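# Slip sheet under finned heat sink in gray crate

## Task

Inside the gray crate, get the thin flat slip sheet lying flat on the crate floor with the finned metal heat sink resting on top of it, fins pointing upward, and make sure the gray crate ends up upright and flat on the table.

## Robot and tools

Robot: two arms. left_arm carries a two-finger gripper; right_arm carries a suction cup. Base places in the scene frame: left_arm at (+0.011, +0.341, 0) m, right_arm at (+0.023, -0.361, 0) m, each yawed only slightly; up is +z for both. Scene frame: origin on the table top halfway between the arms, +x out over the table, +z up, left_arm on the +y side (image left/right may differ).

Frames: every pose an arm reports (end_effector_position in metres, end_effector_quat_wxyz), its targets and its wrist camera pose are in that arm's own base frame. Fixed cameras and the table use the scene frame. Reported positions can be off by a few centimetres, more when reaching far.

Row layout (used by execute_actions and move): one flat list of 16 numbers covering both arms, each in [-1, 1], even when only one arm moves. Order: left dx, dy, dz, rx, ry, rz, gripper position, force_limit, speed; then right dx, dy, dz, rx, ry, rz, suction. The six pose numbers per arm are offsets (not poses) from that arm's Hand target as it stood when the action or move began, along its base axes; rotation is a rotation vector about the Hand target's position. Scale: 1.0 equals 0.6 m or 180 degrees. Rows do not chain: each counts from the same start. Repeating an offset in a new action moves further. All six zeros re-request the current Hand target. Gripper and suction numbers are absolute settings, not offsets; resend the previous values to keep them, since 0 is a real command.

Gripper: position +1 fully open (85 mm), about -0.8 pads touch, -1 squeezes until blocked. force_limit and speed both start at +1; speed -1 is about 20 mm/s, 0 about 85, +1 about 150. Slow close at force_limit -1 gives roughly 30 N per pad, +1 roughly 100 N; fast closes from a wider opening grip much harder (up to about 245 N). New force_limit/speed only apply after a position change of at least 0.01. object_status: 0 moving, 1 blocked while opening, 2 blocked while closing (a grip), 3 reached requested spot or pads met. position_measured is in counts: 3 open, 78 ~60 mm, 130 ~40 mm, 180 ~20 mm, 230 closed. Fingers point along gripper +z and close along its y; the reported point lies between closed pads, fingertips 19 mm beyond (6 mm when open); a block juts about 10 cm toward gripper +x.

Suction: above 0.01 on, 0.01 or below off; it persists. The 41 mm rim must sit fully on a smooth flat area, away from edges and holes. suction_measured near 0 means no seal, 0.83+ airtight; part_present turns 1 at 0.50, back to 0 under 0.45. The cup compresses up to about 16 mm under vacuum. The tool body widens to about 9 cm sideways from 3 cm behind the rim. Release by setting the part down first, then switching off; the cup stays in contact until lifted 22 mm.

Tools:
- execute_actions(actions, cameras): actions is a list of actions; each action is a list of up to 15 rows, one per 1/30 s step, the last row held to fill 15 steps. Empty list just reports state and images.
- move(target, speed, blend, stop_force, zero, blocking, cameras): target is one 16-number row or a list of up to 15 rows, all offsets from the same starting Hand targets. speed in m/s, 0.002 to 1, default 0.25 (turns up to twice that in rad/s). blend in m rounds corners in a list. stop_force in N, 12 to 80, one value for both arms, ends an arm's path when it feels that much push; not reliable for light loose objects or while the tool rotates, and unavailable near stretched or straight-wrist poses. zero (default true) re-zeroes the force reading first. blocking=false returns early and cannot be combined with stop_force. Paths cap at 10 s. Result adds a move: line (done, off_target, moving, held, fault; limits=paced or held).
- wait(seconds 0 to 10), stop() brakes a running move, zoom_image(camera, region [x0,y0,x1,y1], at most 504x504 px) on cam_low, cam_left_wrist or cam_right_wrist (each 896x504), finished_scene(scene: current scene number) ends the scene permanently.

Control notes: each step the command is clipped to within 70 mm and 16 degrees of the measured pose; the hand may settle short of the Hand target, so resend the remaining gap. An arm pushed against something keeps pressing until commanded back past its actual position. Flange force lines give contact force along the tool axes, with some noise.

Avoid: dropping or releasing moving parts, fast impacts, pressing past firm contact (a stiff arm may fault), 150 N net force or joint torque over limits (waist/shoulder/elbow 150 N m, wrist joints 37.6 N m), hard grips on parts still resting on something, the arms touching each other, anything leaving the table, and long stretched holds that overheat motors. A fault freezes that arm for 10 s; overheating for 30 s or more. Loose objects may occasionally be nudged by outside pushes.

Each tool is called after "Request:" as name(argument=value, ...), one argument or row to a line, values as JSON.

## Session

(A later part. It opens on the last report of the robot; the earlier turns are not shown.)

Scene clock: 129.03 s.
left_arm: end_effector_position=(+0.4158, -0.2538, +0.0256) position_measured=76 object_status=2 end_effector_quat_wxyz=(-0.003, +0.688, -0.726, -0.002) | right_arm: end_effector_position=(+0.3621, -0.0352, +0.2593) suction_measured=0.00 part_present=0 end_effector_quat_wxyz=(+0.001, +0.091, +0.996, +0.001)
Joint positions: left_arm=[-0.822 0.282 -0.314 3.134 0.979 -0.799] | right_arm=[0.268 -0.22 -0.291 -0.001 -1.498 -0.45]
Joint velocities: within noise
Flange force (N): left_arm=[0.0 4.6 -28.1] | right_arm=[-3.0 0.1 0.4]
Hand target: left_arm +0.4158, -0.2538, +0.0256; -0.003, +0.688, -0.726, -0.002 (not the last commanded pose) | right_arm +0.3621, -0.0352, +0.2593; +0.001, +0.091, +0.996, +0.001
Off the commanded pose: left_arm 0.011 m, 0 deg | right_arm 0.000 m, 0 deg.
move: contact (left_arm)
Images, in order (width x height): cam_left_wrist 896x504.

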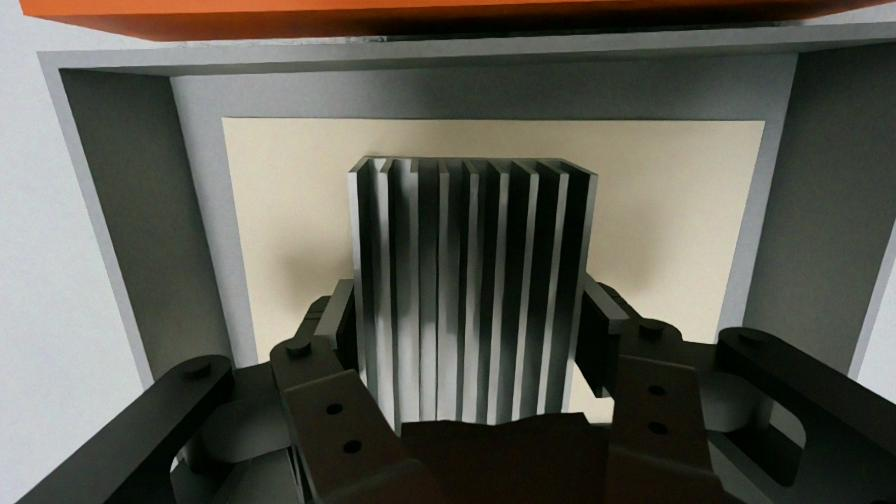

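Request:
move(
  target=[0,0,0,0,0,0,1,-0.5,-0.6,0,0,0,0,0,0,0],
  cameras=[],
)

Request:
move(
  target=[0,0,0.3,0,0,0,1,-0.5,-0.6,0,0,0,0,0,0,0],
  speed=0.15,
)

Scene clock: 130.13 s.
left_arm: end_effector_position=(+0.4158, -0.2538, +0.0256) position_measured=3 object_status=0 end_effector_quat_wxyz=(-0.003, +0.688, -0.726, -0.002) | right_arm: end_effector_position=(+0.3621, -0.0352, +0.2593) suction_measured=0.00 part_present=0 end_effector_quat_wxyz=(+0.001, +0.091, +0.996, +0.001)
Joint positions: left_arm=[-0.822 0.282 -0.314 3.134 0.979 -0.799] | right_arm=[0.268 -0.22 -0.291 -0.001 -1.498 -0.45]
Joint velocities: within noise
Flange force (N): left_arm=[2.0 0.6 -2.7] | right_arm=[-3.2 0.2 0.2]
Hand target: left_arm +0.4158, -0.2538, +0.0256; -0.003, +0.688, -0.726, -0.002 | right_arm +0.3621, -0.0352, +0.2593; +0.001, +0.091, +0.996, +0.001
Off the commanded pose: left_arm 0.000 m, 0 deg | right_arm 0.000 m, 0 deg.
move: done
No camera images: "cameras" was empty.

Scene clock: 131.67 s.
left_arm: end_effector_position=(+0.4158, -0.2538, +0.2057) position_measured=3 object_status=3 end_effector_quat_wxyz=(-0.003, +0.688, -0.726, -0.002) | right_arm: end_effector_position=(+0.3621, -0.0352, +0.2593) suction_measured=0.00 part_present=0 end_effector_quat_wxyz=(+0.001, +0.091, +0.996, +0.001)
Joint positions: left_arm=[-0.822 0.115 -0.061 3.135 1.4 -0.802] | right_arm=[0.268 -0.22 -0.291 -0.001 -1.498 -0.45]
Joint velocities: within noise
Flange force (N): left_arm=[0.9 3.3 -2.3] | right_arm=[-3.0 0.0 0.4]
Hand target: left_arm +0.4158, -0.2538, +0.2056; -0.003, +0.688, -0.726, -0.002 | right_arm +0.3621, -0.0352, +0.2593; +0.001, +0.091, +0.996, +0.001
Off the commanded pose: left_arm 0.000 m, 0 deg | right_arm 0.000 m, 0 deg.
move: done

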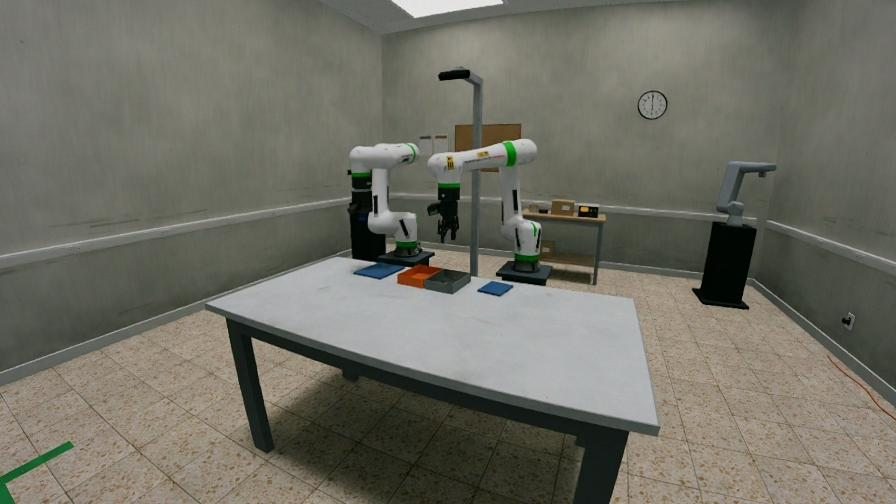

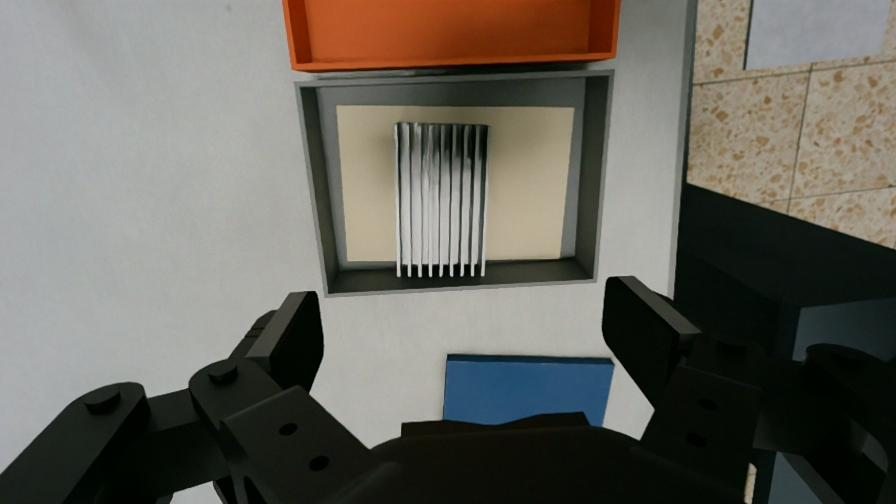

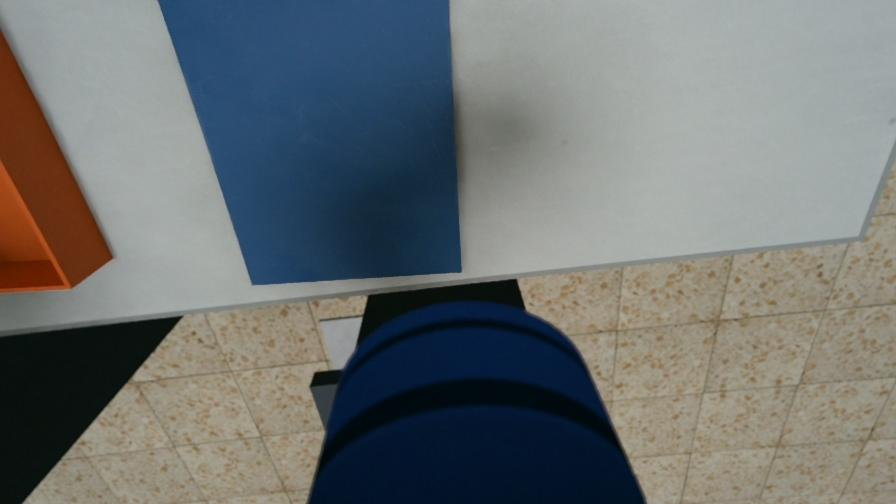

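Request:
finished_scene(
  scene=1,
)

The scene is finished: the task was done.


## Next scene

The same job, from a new start.

Request:
execute_actions(
  actions=[],
)

Request:
zoom_image(
  camera="cam_low",
  region=[330, 230, 550, 320],
)

Scene clock: 0.00 s.
left_arm: end_effector_position=(+0.3321, -0.2627, +0.1993) position_measured=3 object_status=3 end_effector_quat_wxyz=(+0.588, +0.483, -0.580, +0.289) | right_arm: end_effector_position=(+0.6192, +0.1313, +0.3151) suction_measured=0.00 part_present=0 end_effector_quat_wxyz=(-0.021, +0.104, +0.994, +0.024)
Joint positions: left_arm=[0.209 0.374 -0.685 0.946 -1.734 0.651] | right_arm=[0.386 0.517 0.695 -0.062 -1.763 -0.606]
Joint velocities: within noise
Flange force (N): no reading
Hand target: left_arm +0.3321, -0.2627, +0.1993; +0.588, +0.483, -0.580, +0.289 | right_arm +0.6192, +0.1313, +0.3151; -0.021, +0.104, +0.994, +0.024

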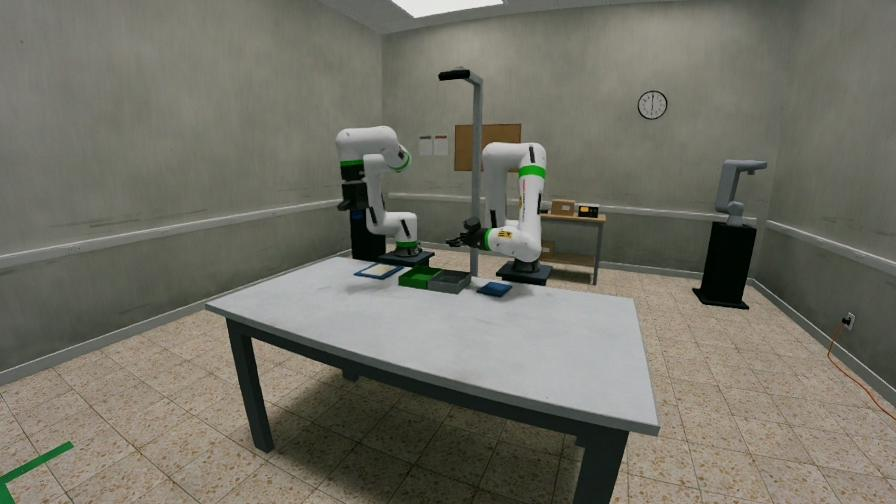

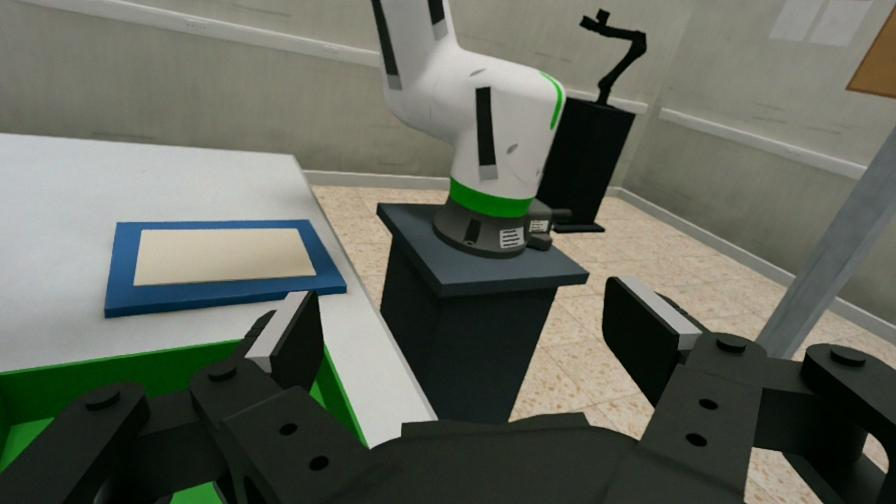

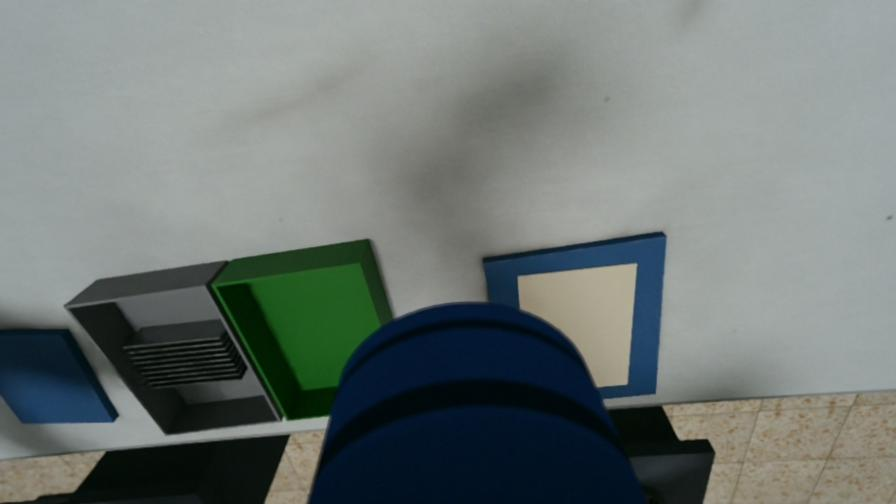

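Scaled by 2.291 from the camera's 896x504 image, which has a finer 1280x720 frame.

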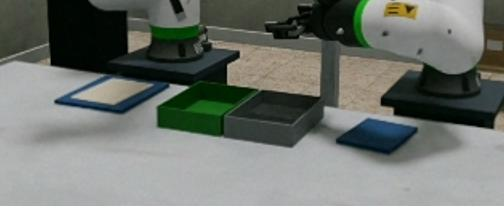

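Request:
move(
  target=[0.1645,0.0045,0.085,0.4318,-0.147,0.0478,1,0,0,-0.281,-0.232,-0.028,-0.0154,-0.0136,0.066,0],
  cameras=["cam_left_wrist","cam_right_wrist"],
  speed=0.4,
)

Scene clock: 3.60 s.
left_arm: end_effector_position=(+0.4308, -0.2600, +0.2503) position_measured=3 object_status=3 end_effector_quat_wxyz=(-0.001, +0.708, -0.707, -0.001) | right_arm: end_effector_position=(+0.4506, -0.0079, +0.2983) suction_measured=0.00 part_present=0 end_effector_quat_wxyz=(+0.001, +0.000, +1.000, -0.001)
Joint positions: left_arm=[-0.283 0.141 0.075 -0.002 -1.507 1.855] | right_arm=[0.276 0.003 -0.002 0.001 -1.566 -0.277]
Joint velocities: within noise
Flange force (N): left_arm=[1.9 1.1 -1.2] | right_arm=[-3.6 -0.2 0.7]
Hand target: left_arm +0.4308, -0.2600, +0.2503; -0.001, +0.708, -0.707, -0.001 | right_arm +0.4506, -0.0079, +0.2983; +0.001, +0.000, +1.000, -0.001
Off the commanded pose: left_arm 0.000 m, 0 deg | right_arm 0.000 m, 0 deg.
move: done
Images, in order (width x height): cam_left_wrist 896x504, cam_right_wrist 896x504.

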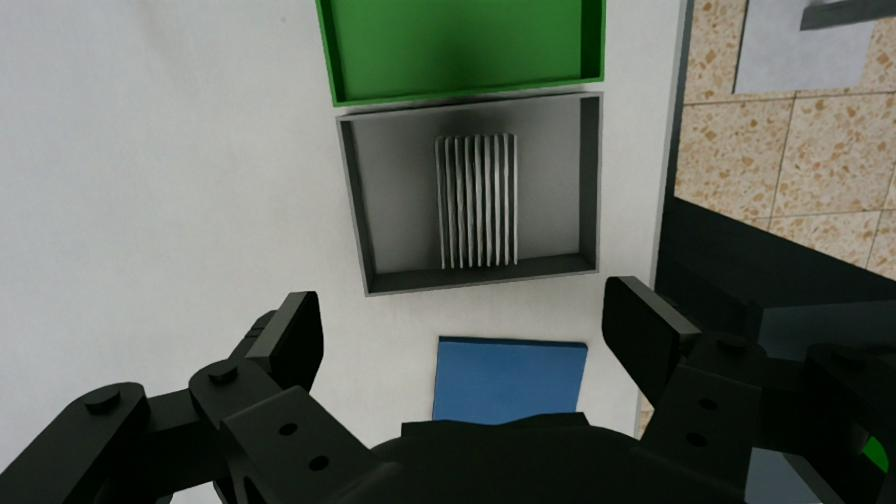

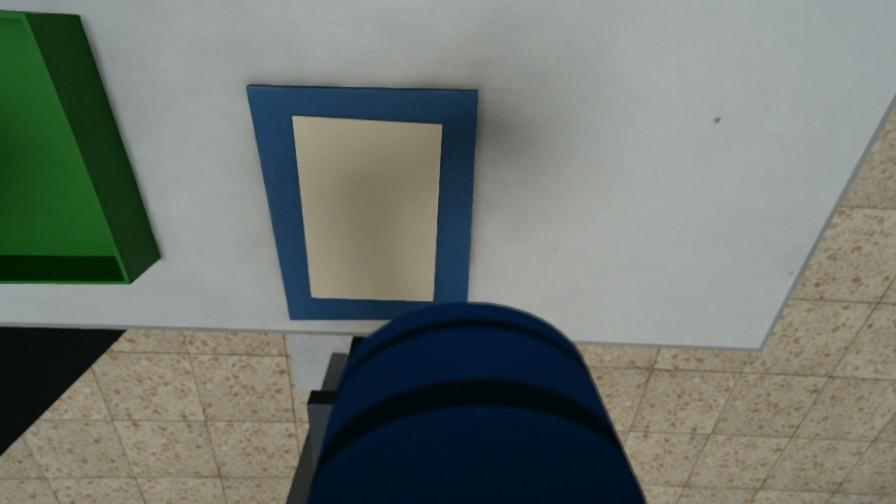

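Request:
move(
  target=[-0.0488,0.0233,-0.317,0,0,0.015,1,-0.5,-0.6,-0.213,0.0915,-0.414,0,0,-0.0228,0],
  cameras=["cam_left_wrist","cam_right_wrist"],
)

Scene clock: 8.73 s.
left_arm: end_effector_position=(+0.4015, -0.2460, +0.0601) position_measured=3 object_status=3 end_effector_quat_wxyz=(-0.001, +0.724, -0.690, -0.001) | right_arm: end_effector_position=(+0.3229, +0.0470, +0.0499) suction_measured=0.00 part_present=0 end_effector_quat_wxyz=(+0.001, +0.036, +0.999, -0.001)
Joint positions: left_arm=[-0.271 0.197 -0.324 -0.002 -1.05 1.891] | right_arm=[0.556 -0.13 -0.742 0.002 -0.959 -0.63]
Joint velocities: within noise
Flange force (N): left_arm=[2.7 0.3 -1.7] | right_arm=[-3.8 0.4 2.3]
Hand target: left_arm +0.4015, -0.2460, +0.0601; +0.000, +0.724, -0.690, -0.001 | right_arm +0.3228, +0.0470, +0.0499; +0.001, +0.036, +0.999, -0.001
Off the commanded pose: left_arm 0.000 m, 0 deg | right_arm 0.000 m, 0 deg.
move: done
Images, in order (width x height): cam_left_wrist 896x504, cam_right_wrist 896x504.

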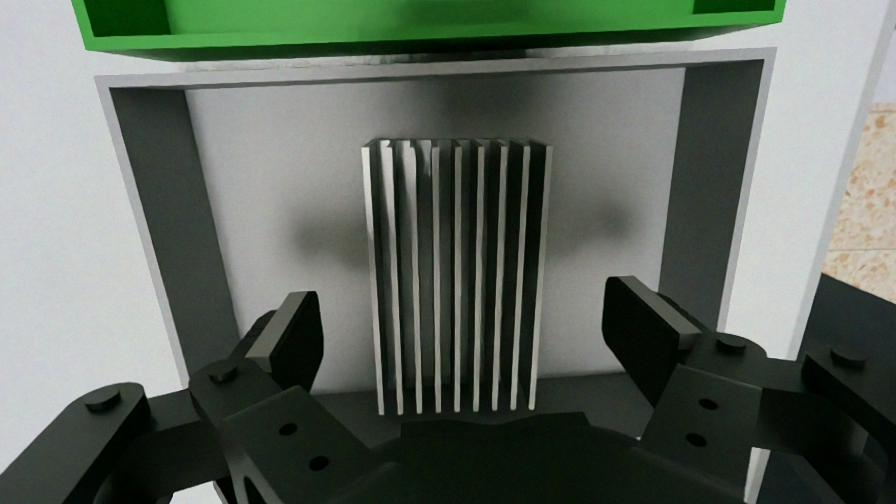

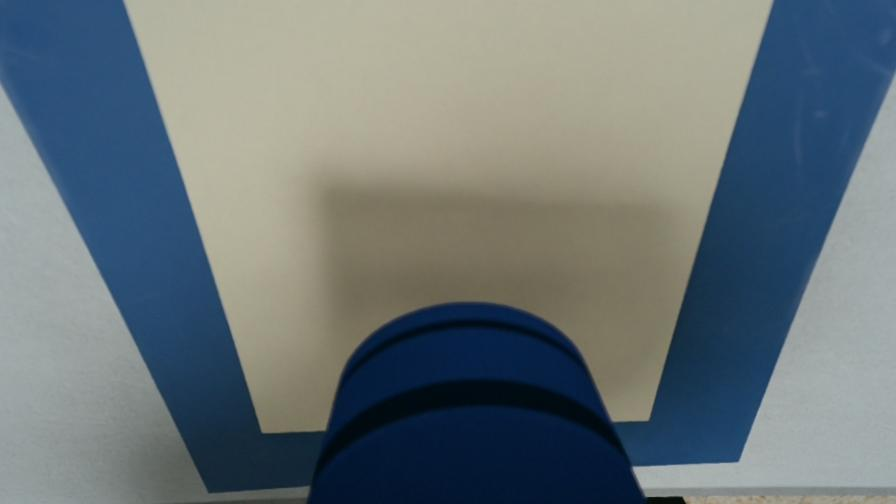

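Request:
move(
  target=[
    [0,-0.005,-0.0545,0,0,0,1,-0.5,-0.6,0,0,-0.042,0,0,0,1],
    [0,-0.005,-0.0545,0,0,0,1,-0.5,-0.6,0,0,-0.085,0,0,0,1],
  ],
  cameras=["cam_left_wrist","cam_right_wrist"],
  speed=[0.06,0.015],
  stop_force=12,
)

Scene clock: 14.83 s.
left_arm: end_effector_position=(+0.4015, -0.2490, +0.0274) position_measured=3 object_status=3 end_effector_quat_wxyz=(+0.000, +0.724, -0.690, -0.001) | right_arm: end_effector_position=(+0.3228, +0.0470, -0.0011) suction_measured=1.00 part_present=1 end_effector_quat_wxyz=(+0.001, +0.036, +0.999, -0.001)
Joint positions: left_arm=[-0.278 0.246 -0.354 -0.002 -0.972 1.898] | right_arm=[0.556 -0.02 -0.796 0.002 -0.794 -0.63]
Joint velocities: within noise
Flange force (N): left_arm=[2.4 0.2 -1.5] | right_arm=[-3.9 0.2 2.9]
Hand target: left_arm +0.4015, -0.2490, +0.0274; +0.000, +0.724, -0.690, -0.001 | right_arm +0.3228, +0.0470, -0.0011; +0.001, +0.036, +0.999, -0.001
Off the commanded pose: left_arm 0.000 m, 0 deg | right_arm 0.000 m, 0 deg.
move: done
Images, in order (width x height): cam_left_wrist 896x504, cam_right_wrist 896x504.

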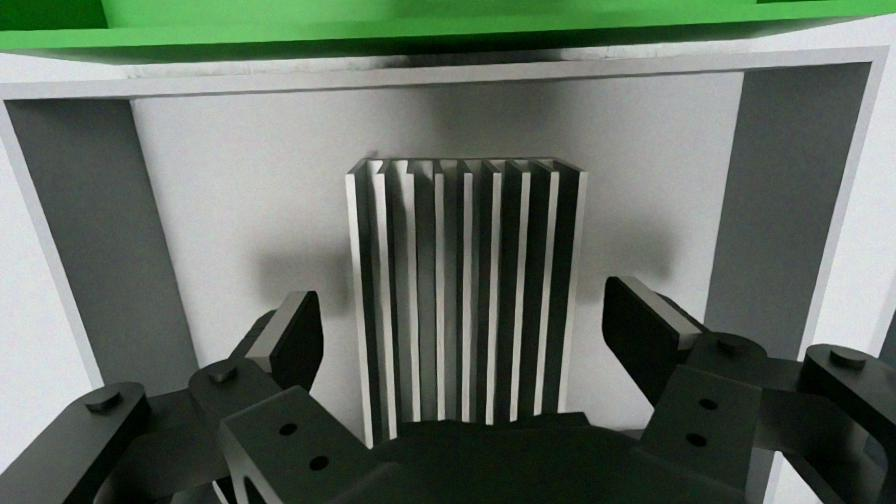

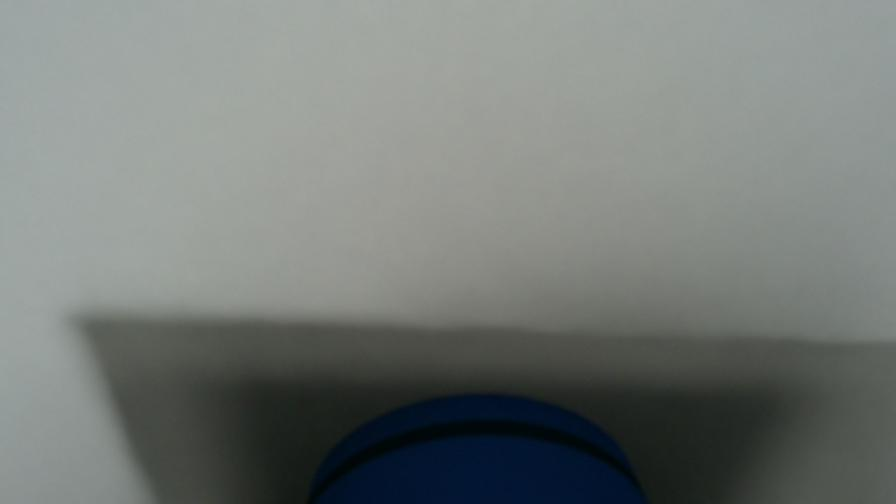

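Request:
move(
  target=[
    [0,0,0,0,0,0,-1,-0.5,-1,0,0,0,0,0,0,1],
    [0,0,0.2,0,0,0,-1,-0.5,-1,0,0,0.1,0,0,0,1],
    [0,0.54,0.2,0,0,0,-1,-0.5,-1,0.02,0.2,0.2,0,0,0.001,1],
    [0,0.56,0.2,0,0,0,-1,-0.5,-1,0.0637,0.6588,0.18,0,0,0.0033,1],
    [0,0.56,0.2,0,0,0,-1,-0.5,-1,0.0637,0.6588,0.09,0,0,0.0033,1],
  ],
  cameras=["cam_low","cam_left_wrist"],
  speed=[0.2,0.12,0.25,0.25,0.1],
  blend=[0,0.02,0.03,0.02,0],
)

Request:
zoom_image(
  camera="cam_low",
  region=[422, 260, 474, 296],
)

Scene clock: 21.90 s.
left_arm: end_effector_position=(+0.4015, +0.0870, +0.1474) position_measured=77 object_status=2 end_effector_quat_wxyz=(+0.000, +0.724, -0.690, -0.001) | right_arm: end_effector_position=(+0.3610, +0.4423, +0.0529) suction_measured=1.00 part_present=1 end_effector_quat_wxyz=(+0.001, +0.031, +1.000, -0.001)
Joint positions: left_arm=[0.534 -0.045 -0.364 -0.002 -1.252 1.086] | right_arm=[1.117 0.451 -0.05 0.002 -1.071 -1.18]
Joint velocities: within noise
Flange force (N): left_arm=[2.5 -1.2 0.4] | right_arm=[-2.3 2.9 2.0]
Hand target: left_arm +0.4015, +0.0870, +0.1474; +0.000, +0.724, -0.690, -0.001 | right_arm +0.3611, +0.4423, +0.0529; +0.001, +0.031, +1.000, -0.001
Off the commanded pose: left_arm 0.000 m, 0 deg | right_arm 0.000 m, 0 deg.
move: done
Images, in order (width x height): cam_low 896x504, cam_left_wrist 896x504.

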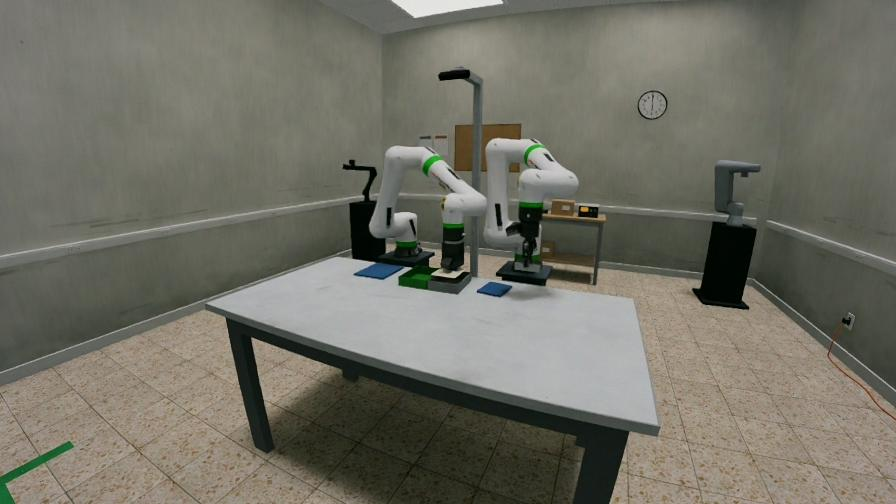

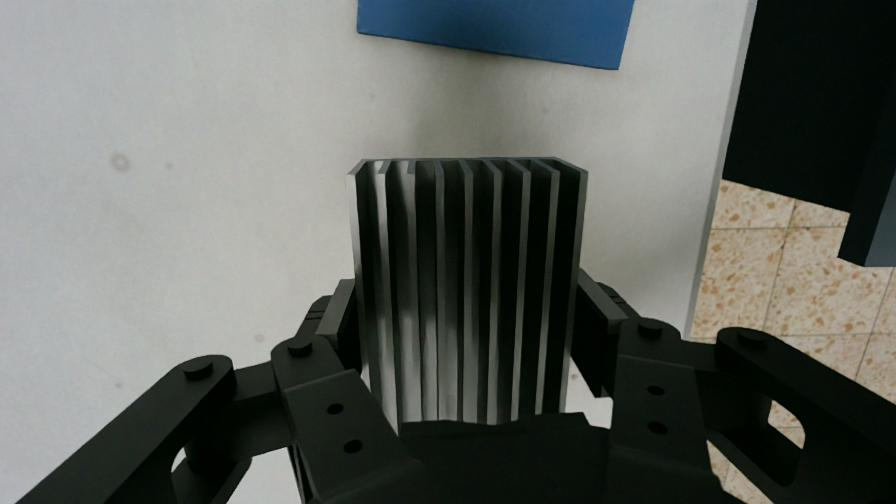

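Scaled by 9.692 from the camera's 896x504 image, which has a finer 1280x720 frame.

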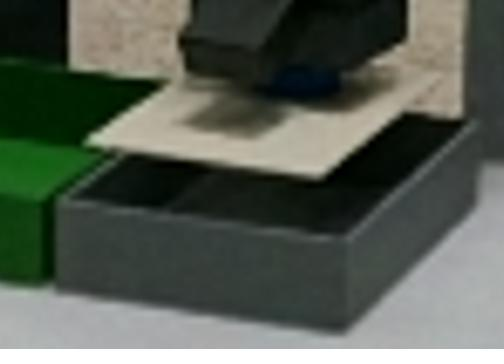

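Request:
zoom_image(
  camera="cam_low",
  region=[426, 264, 474, 288],
)

Scaled by 10.500 from the camera's 896x504 image, which has a finer 1280x720 frame.

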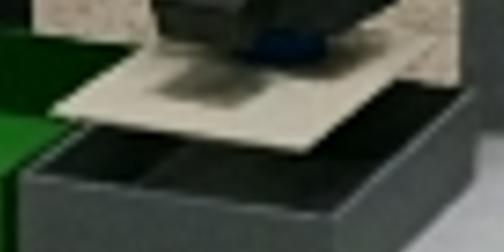

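Request:
move(
  target=[0,0,0,0,0,0,-1,-0.5,-1,0,0.002,-0.012,0,0,0.0194,1],
  cameras=["cam_low"],
  speed=0.1,
)

Request:
zoom_image(
  camera="cam_low",
  region=[426, 264, 474, 288],
)

Scene clock: 26.70 s.
left_arm: end_effector_position=(+0.4015, +0.0870, +0.1474) position_measured=77 object_status=2 end_effector_quat_wxyz=(+0.000, +0.724, -0.690, -0.001) | right_arm: end_effector_position=(+0.3611, +0.4435, +0.0457) suction_measured=1.00 part_present=1 end_effector_quat_wxyz=(+0.001, +0.001, +1.000, -0.001)
Joint positions: left_arm=[0.534 -0.045 -0.364 -0.002 -1.252 1.086] | right_arm=[1.118 0.461 -0.053 0.002 -1.057 -1.12]
Joint velocities: within noise
Flange force (N): left_arm=[2.1 -1.4 0.7] | right_arm=[-2.4 2.9 2.4]
Hand target: left_arm +0.4015, +0.0870, +0.1474; +0.000, +0.724, -0.690, -0.001 | right_arm +0.3611, +0.4435, +0.0457; +0.001, +0.001, +1.000, -0.001
Off the commanded pose: left_arm 0.000 m, 0 deg | right_arm 0.000 m, 0 deg.
move: done
Images, in order (width x height): cam_low 896x504.

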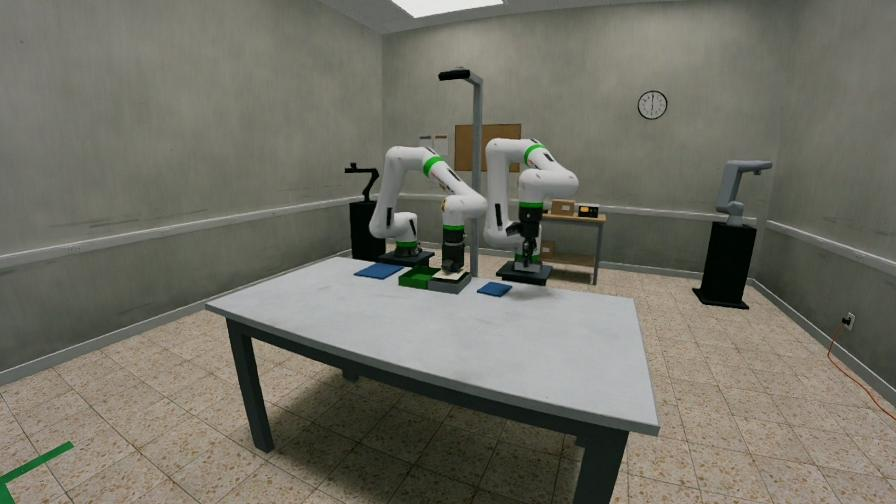

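Scaled by 10.500 from the camera's 896x504 image, which has a finer 1280x720 frame.

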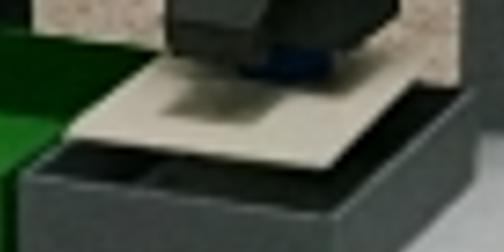

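Request:
move(
  target=[
    [0,0,0,0,0,0,-1,-0.5,-1,0,-0.005,-0.04,0,0,0,1],
    [0,0,0,0,0,0,-1,-0.5,-1,0,-0.005,-0.085,0,0,0,1],
    [0,0,0,0,0,0,-1,-0.5,-1,0,-0.005,-0.11,0,0,0,1],
  ],
  cameras=["cam_low"],
  speed=[0.025,0.025,0.01],
  stop_force=12,
)

Request:
zoom_image(
  camera="cam_low",
  region=[426, 264, 474, 288],
)

Scene clock: 30.93 s.
left_arm: end_effector_position=(+0.4015, +0.0870, +0.1474) position_measured=77 object_status=2 end_effector_quat_wxyz=(+0.000, +0.724, -0.690, -0.001) | right_arm: end_effector_position=(+0.3612, +0.4406, -0.0109) suction_measured=1.00 part_present=1 end_effector_quat_wxyz=(+0.001, +0.001, +1.000, +0.000)
Joint positions: left_arm=[0.534 -0.045 -0.364 -0.002 -1.252 1.086] | right_arm=[1.115 0.532 -0.102 0.002 -0.938 -1.118]
Joint velocities: within noise
Flange force (N): left_arm=[2.4 -1.2 0.5] | right_arm=[0.8 1.5 -21.3]
Hand target: left_arm +0.4015, +0.0870, +0.1474; +0.000, +0.724, -0.690, -0.001 | right_arm +0.3611, +0.4406, -0.0109; +0.001, +0.001, +1.000, +0.000 (not the last commanded pose)
Off the commanded pose: left_arm 0.000 m, 0 deg | right_arm 0.009 m, 0 deg.
move: contact (right_arm); path passed 2 of 3 targets
Images, in order (width x height): cam_low 896x504.

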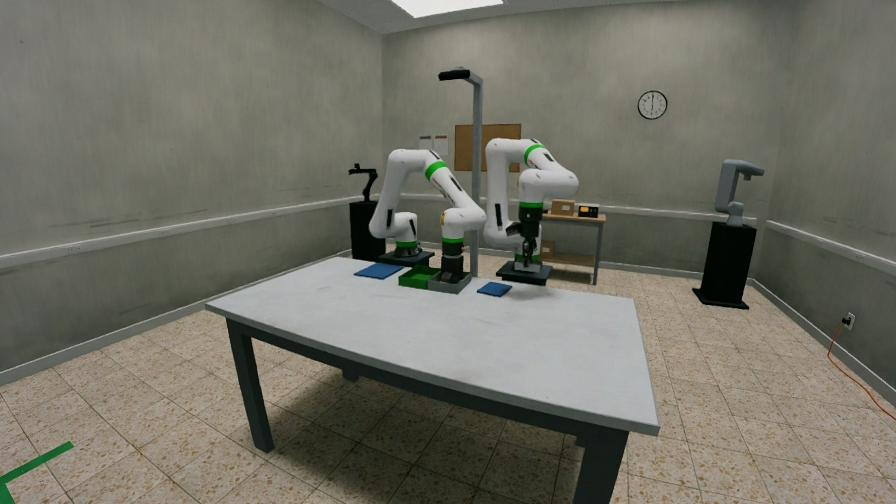

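Scaled by 10.500 from the camera's 896x504 image, which has a finer 1280x720 frame.

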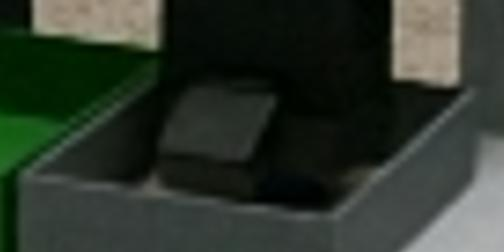

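Floor reached (same z as before). Release, lift, look.

Request:
move(
  target=[0,0,0,0,0,0,-1,-0.5,-1,0,0,0,0,0,0,0],
  cameras=[],
)

Request:
move(
  target=[0,0,0,0,0,0,-1,-0.5,-1,0,0,0.35,0,0,0,0],
  speed=0.15,
  cameras=["cam_right_wrist"],
)

Scene clock: 31.80 s.
left_arm: end_effector_position=(+0.4015, +0.0870, +0.1474) position_measured=77 object_status=2 end_effector_quat_wxyz=(+0.000, +0.724, -0.690, -0.001) | right_arm: end_effector_position=(+0.3612, +0.4406, -0.0108) suction_measured=0.00 part_present=0 end_effector_quat_wxyz=(+0.001, +0.001, +1.000, +0.000)
Joint positions: left_arm=[0.534 -0.045 -0.364 -0.002 -1.252 1.086] | right_arm=[1.115 0.531 -0.102 0.002 -0.938 -1.118]
Joint velocities: within noise
Flange force (N): left_arm=[2.7 -1.2 0.5] | right_arm=[4.2 -2.5 -49.6]
Hand target: left_arm +0.4015, +0.0870, +0.1474; +0.000, +0.724, -0.690, -0.001 | right_arm +0.3611, +0.4406, -0.0109; +0.001, +0.001, +1.000, +0.000
Off the commanded pose: left_arm 0.000 m, 0 deg | right_arm 0.000 m, 0 deg.
move: done
No camera images: "cameras" was empty.

Scene clock: 33.53 s.
left_arm: end_effector_position=(+0.4015, +0.0870, +0.1474) position_measured=77 object_status=2 end_effector_quat_wxyz=(+0.000, +0.724, -0.690, -0.001) | right_arm: end_effector_position=(+0.3611, +0.4406, +0.1992) suction_measured=0.00 part_present=0 end_effector_quat_wxyz=(+0.001, +0.001, +1.000, +0.000)
Joint positions: left_arm=[0.534 -0.045 -0.364 -0.002 -1.252 1.086] | right_arm=[1.115 0.327 0.142 0.002 -1.386 -1.117]
Joint velocities: within noise
Flange force (N): left_arm=[2.4 -1.0 0.7] | right_arm=[-2.0 1.8 0.9]
Hand target: left_arm +0.4015, +0.0870, +0.1474; +0.000, +0.724, -0.690, -0.001 | right_arm +0.3611, +0.4406, +0.1991; +0.001, +0.001, +1.000, +0.000
Off the commanded pose: left_arm 0.000 m, 0 deg | right_arm 0.000 m, 0 deg.
move: done
Images, in order (width x height): cam_right_wrist 896x504.

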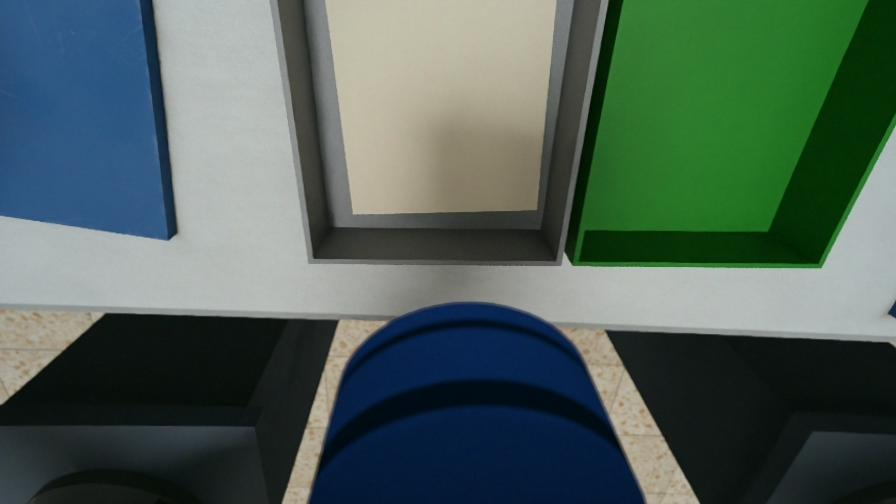

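Request:
move(
  target=[
    [0,0,0,0,0,0,-1,-0.5,-1,0,-0.45,0.08,0,0,0,0],
    [0,-0.28,0,0,0,0,-1,-0.5,-1,0,-0.7,0.08,0,0,0,0],
    [0,-0.5733,0,0,0,0,-1,-0.5,-1,0,-0.75,0.08,0,0,0,0],
    [0,-0.5733,-0.187,0,0,0,-1,-0.5,-1,0,-0.75,0.08,0,0,0,0],
  ],
  cameras=["cam_left_wrist"],
  speed=[0.3,0.3,0.25,0.1],
  blend=[0.03,0.03,0,0],
)

Scene clock: 38.07 s.
left_arm: end_effector_position=(+0.4015, -0.2570, +0.0352) position_measured=77 object_status=2 end_effector_quat_wxyz=(-0.001, +0.724, -0.690, -0.001) | right_arm: end_effector_position=(+0.3611, -0.0094, +0.2471) suction_measured=0.00 part_present=0 end_effector_quat_wxyz=(+0.001, +0.001, +1.000, +0.000)
Joint positions: left_arm=[-0.294 0.244 -0.334 -0.002 -0.994 1.915] | right_arm=[0.343 -0.224 -0.324 0.001 -1.47 -0.345]
Joint velocities: within noise
Flange force (N): left_arm=[2.4 0.3 0.5] | right_arm=[-3.6 -0.4 0.8]
Hand target: left_arm +0.4015, -0.2570, +0.0352; +0.000, +0.724, -0.690, -0.001 | right_arm +0.3611, -0.0094, +0.2471; +0.001, +0.001, +1.000, +0.000
Off the commanded pose: left_arm 0.000 m, 0 deg | right_arm 0.000 m, 0 deg.
move: done
Images, in order (width x height): cam_left_wrist 896x504.

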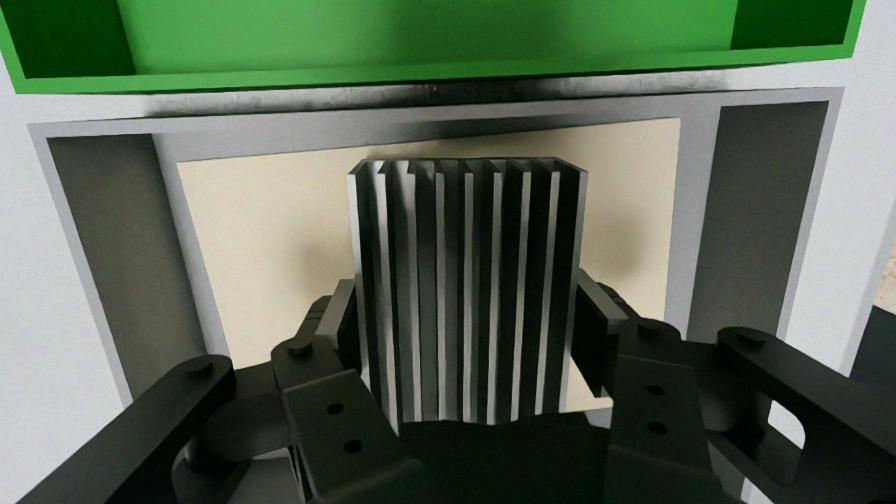

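Request:
move(
  target=[0,0.0035,-0.03,0,0,0,-1,-0.5,-1,0,0,0,0,0,0,0],
  cameras=["cam_left_wrist"],
  speed=0.012,
  stop_force=12,
)

Request:
zoom_image(
  camera="cam_left_wrist",
  region=[250, 90, 690, 440],
)

Scene clock: 39.80 s.
left_arm: end_effector_position=(+0.4016, -0.2563, +0.0291) position_measured=77 object_status=2 end_effector_quat_wxyz=(-0.001, +0.724, -0.690, -0.001) | right_arm: end_effector_position=(+0.3611, -0.0094, +0.2471) suction_measured=0.00 part_present=0 end_effector_quat_wxyz=(+0.001, +0.001, +1.000, +0.000)
Joint positions: left_arm=[-0.293 0.252 -0.341 -0.002 -0.979 1.913] | right_arm=[0.343 -0.224 -0.324 0.001 -1.47 -0.345]
Joint velocities: within noise
Flange force (N): left_arm=[0.3 4.5 -31.8] | right_arm=[-2.9 -0.6 0.8]
Hand target: left_arm +0.4016, -0.2563, +0.0291; -0.001, +0.724, -0.690, -0.001 (not the last commanded pose) | right_arm +0.3611, -0.0094, +0.2471; +0.001, +0.001, +1.000, +0.000
Off the commanded pose: left_arm 0.012 m, 0 deg | right_arm 0.000 m, 0 deg.
move: contact (left_arm)
Images, in order (width x height): cam_left_wrist 896x504.

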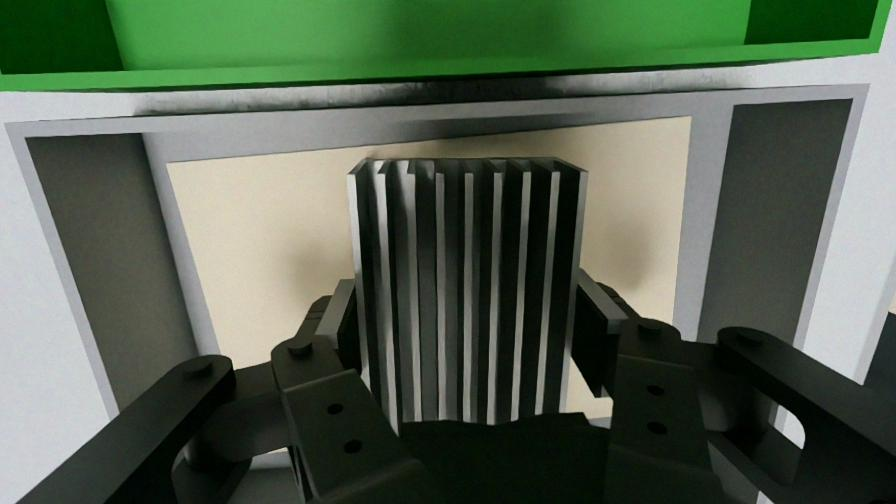

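Scaled by 1.145 from the camera's 896x504 image, which has a finer 1280x720 frame.

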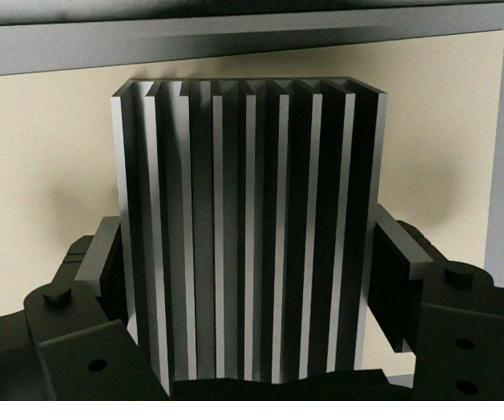

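Request:
move(
  target=[
    [0,0,0,0,0,0,1,-0.5,-0.6,0,0,0,0,0,0,0],
    [0,0,0.3,0,0,0,1,-0.5,-0.6,0,0,0,0,0,0,0],
  ],
  cameras=["cam_left_wrist"],
  speed=0.15,
)

Request:
zoom_image(
  camera="cam_left_wrist",
  region=[300, 50, 640, 310],
)

Scene clock: 42.53 s.
left_arm: end_effector_position=(+0.4016, -0.2564, +0.2093) position_measured=3 object_status=3 end_effector_quat_wxyz=(+0.000, +0.724, -0.690, -0.001) | right_arm: end_effector_position=(+0.3611, -0.0094, +0.2471) suction_measured=0.00 part_present=0 end_effector_quat_wxyz=(+0.001, +0.001, +1.000, +0.000)
Joint positions: left_arm=[-0.293 0.085 -0.083 -0.001 -1.404 1.912] | right_arm=[0.343 -0.224 -0.324 0.001 -1.47 -0.345]
Joint velocities: within noise
Flange force (N): left_arm=[2.7 0.7 -2.2] | right_arm=[-2.7 -0.6 0.4]
Hand target: left_arm +0.4016, -0.2563, +0.2091; -0.001, +0.724, -0.690, -0.001 | right_arm +0.3611, -0.0094, +0.2471; +0.001, +0.001, +1.000, +0.000
Off the commanded pose: left_arm 0.000 m, 0 deg | right_arm 0.000 m, 0 deg.
move: done
Images, in order (width x height): cam_left_wrist 896x504.

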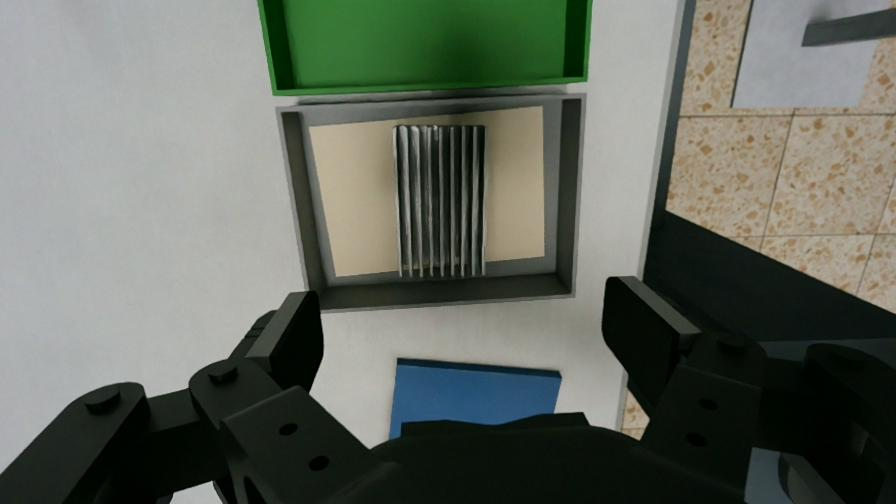

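Scaled by 1.482 from the camera's 896x504 image, which has a finer 1280x720 frame.

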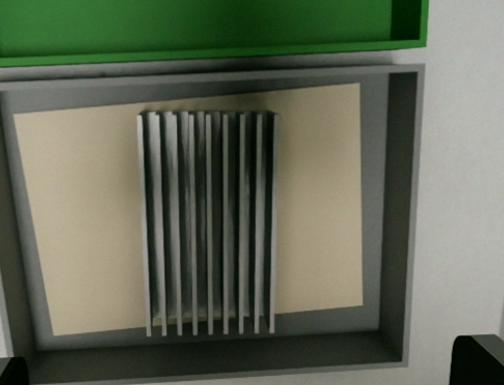

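Request:
finished_scene(
  scene=2,
)

The scene is finished: the task was done.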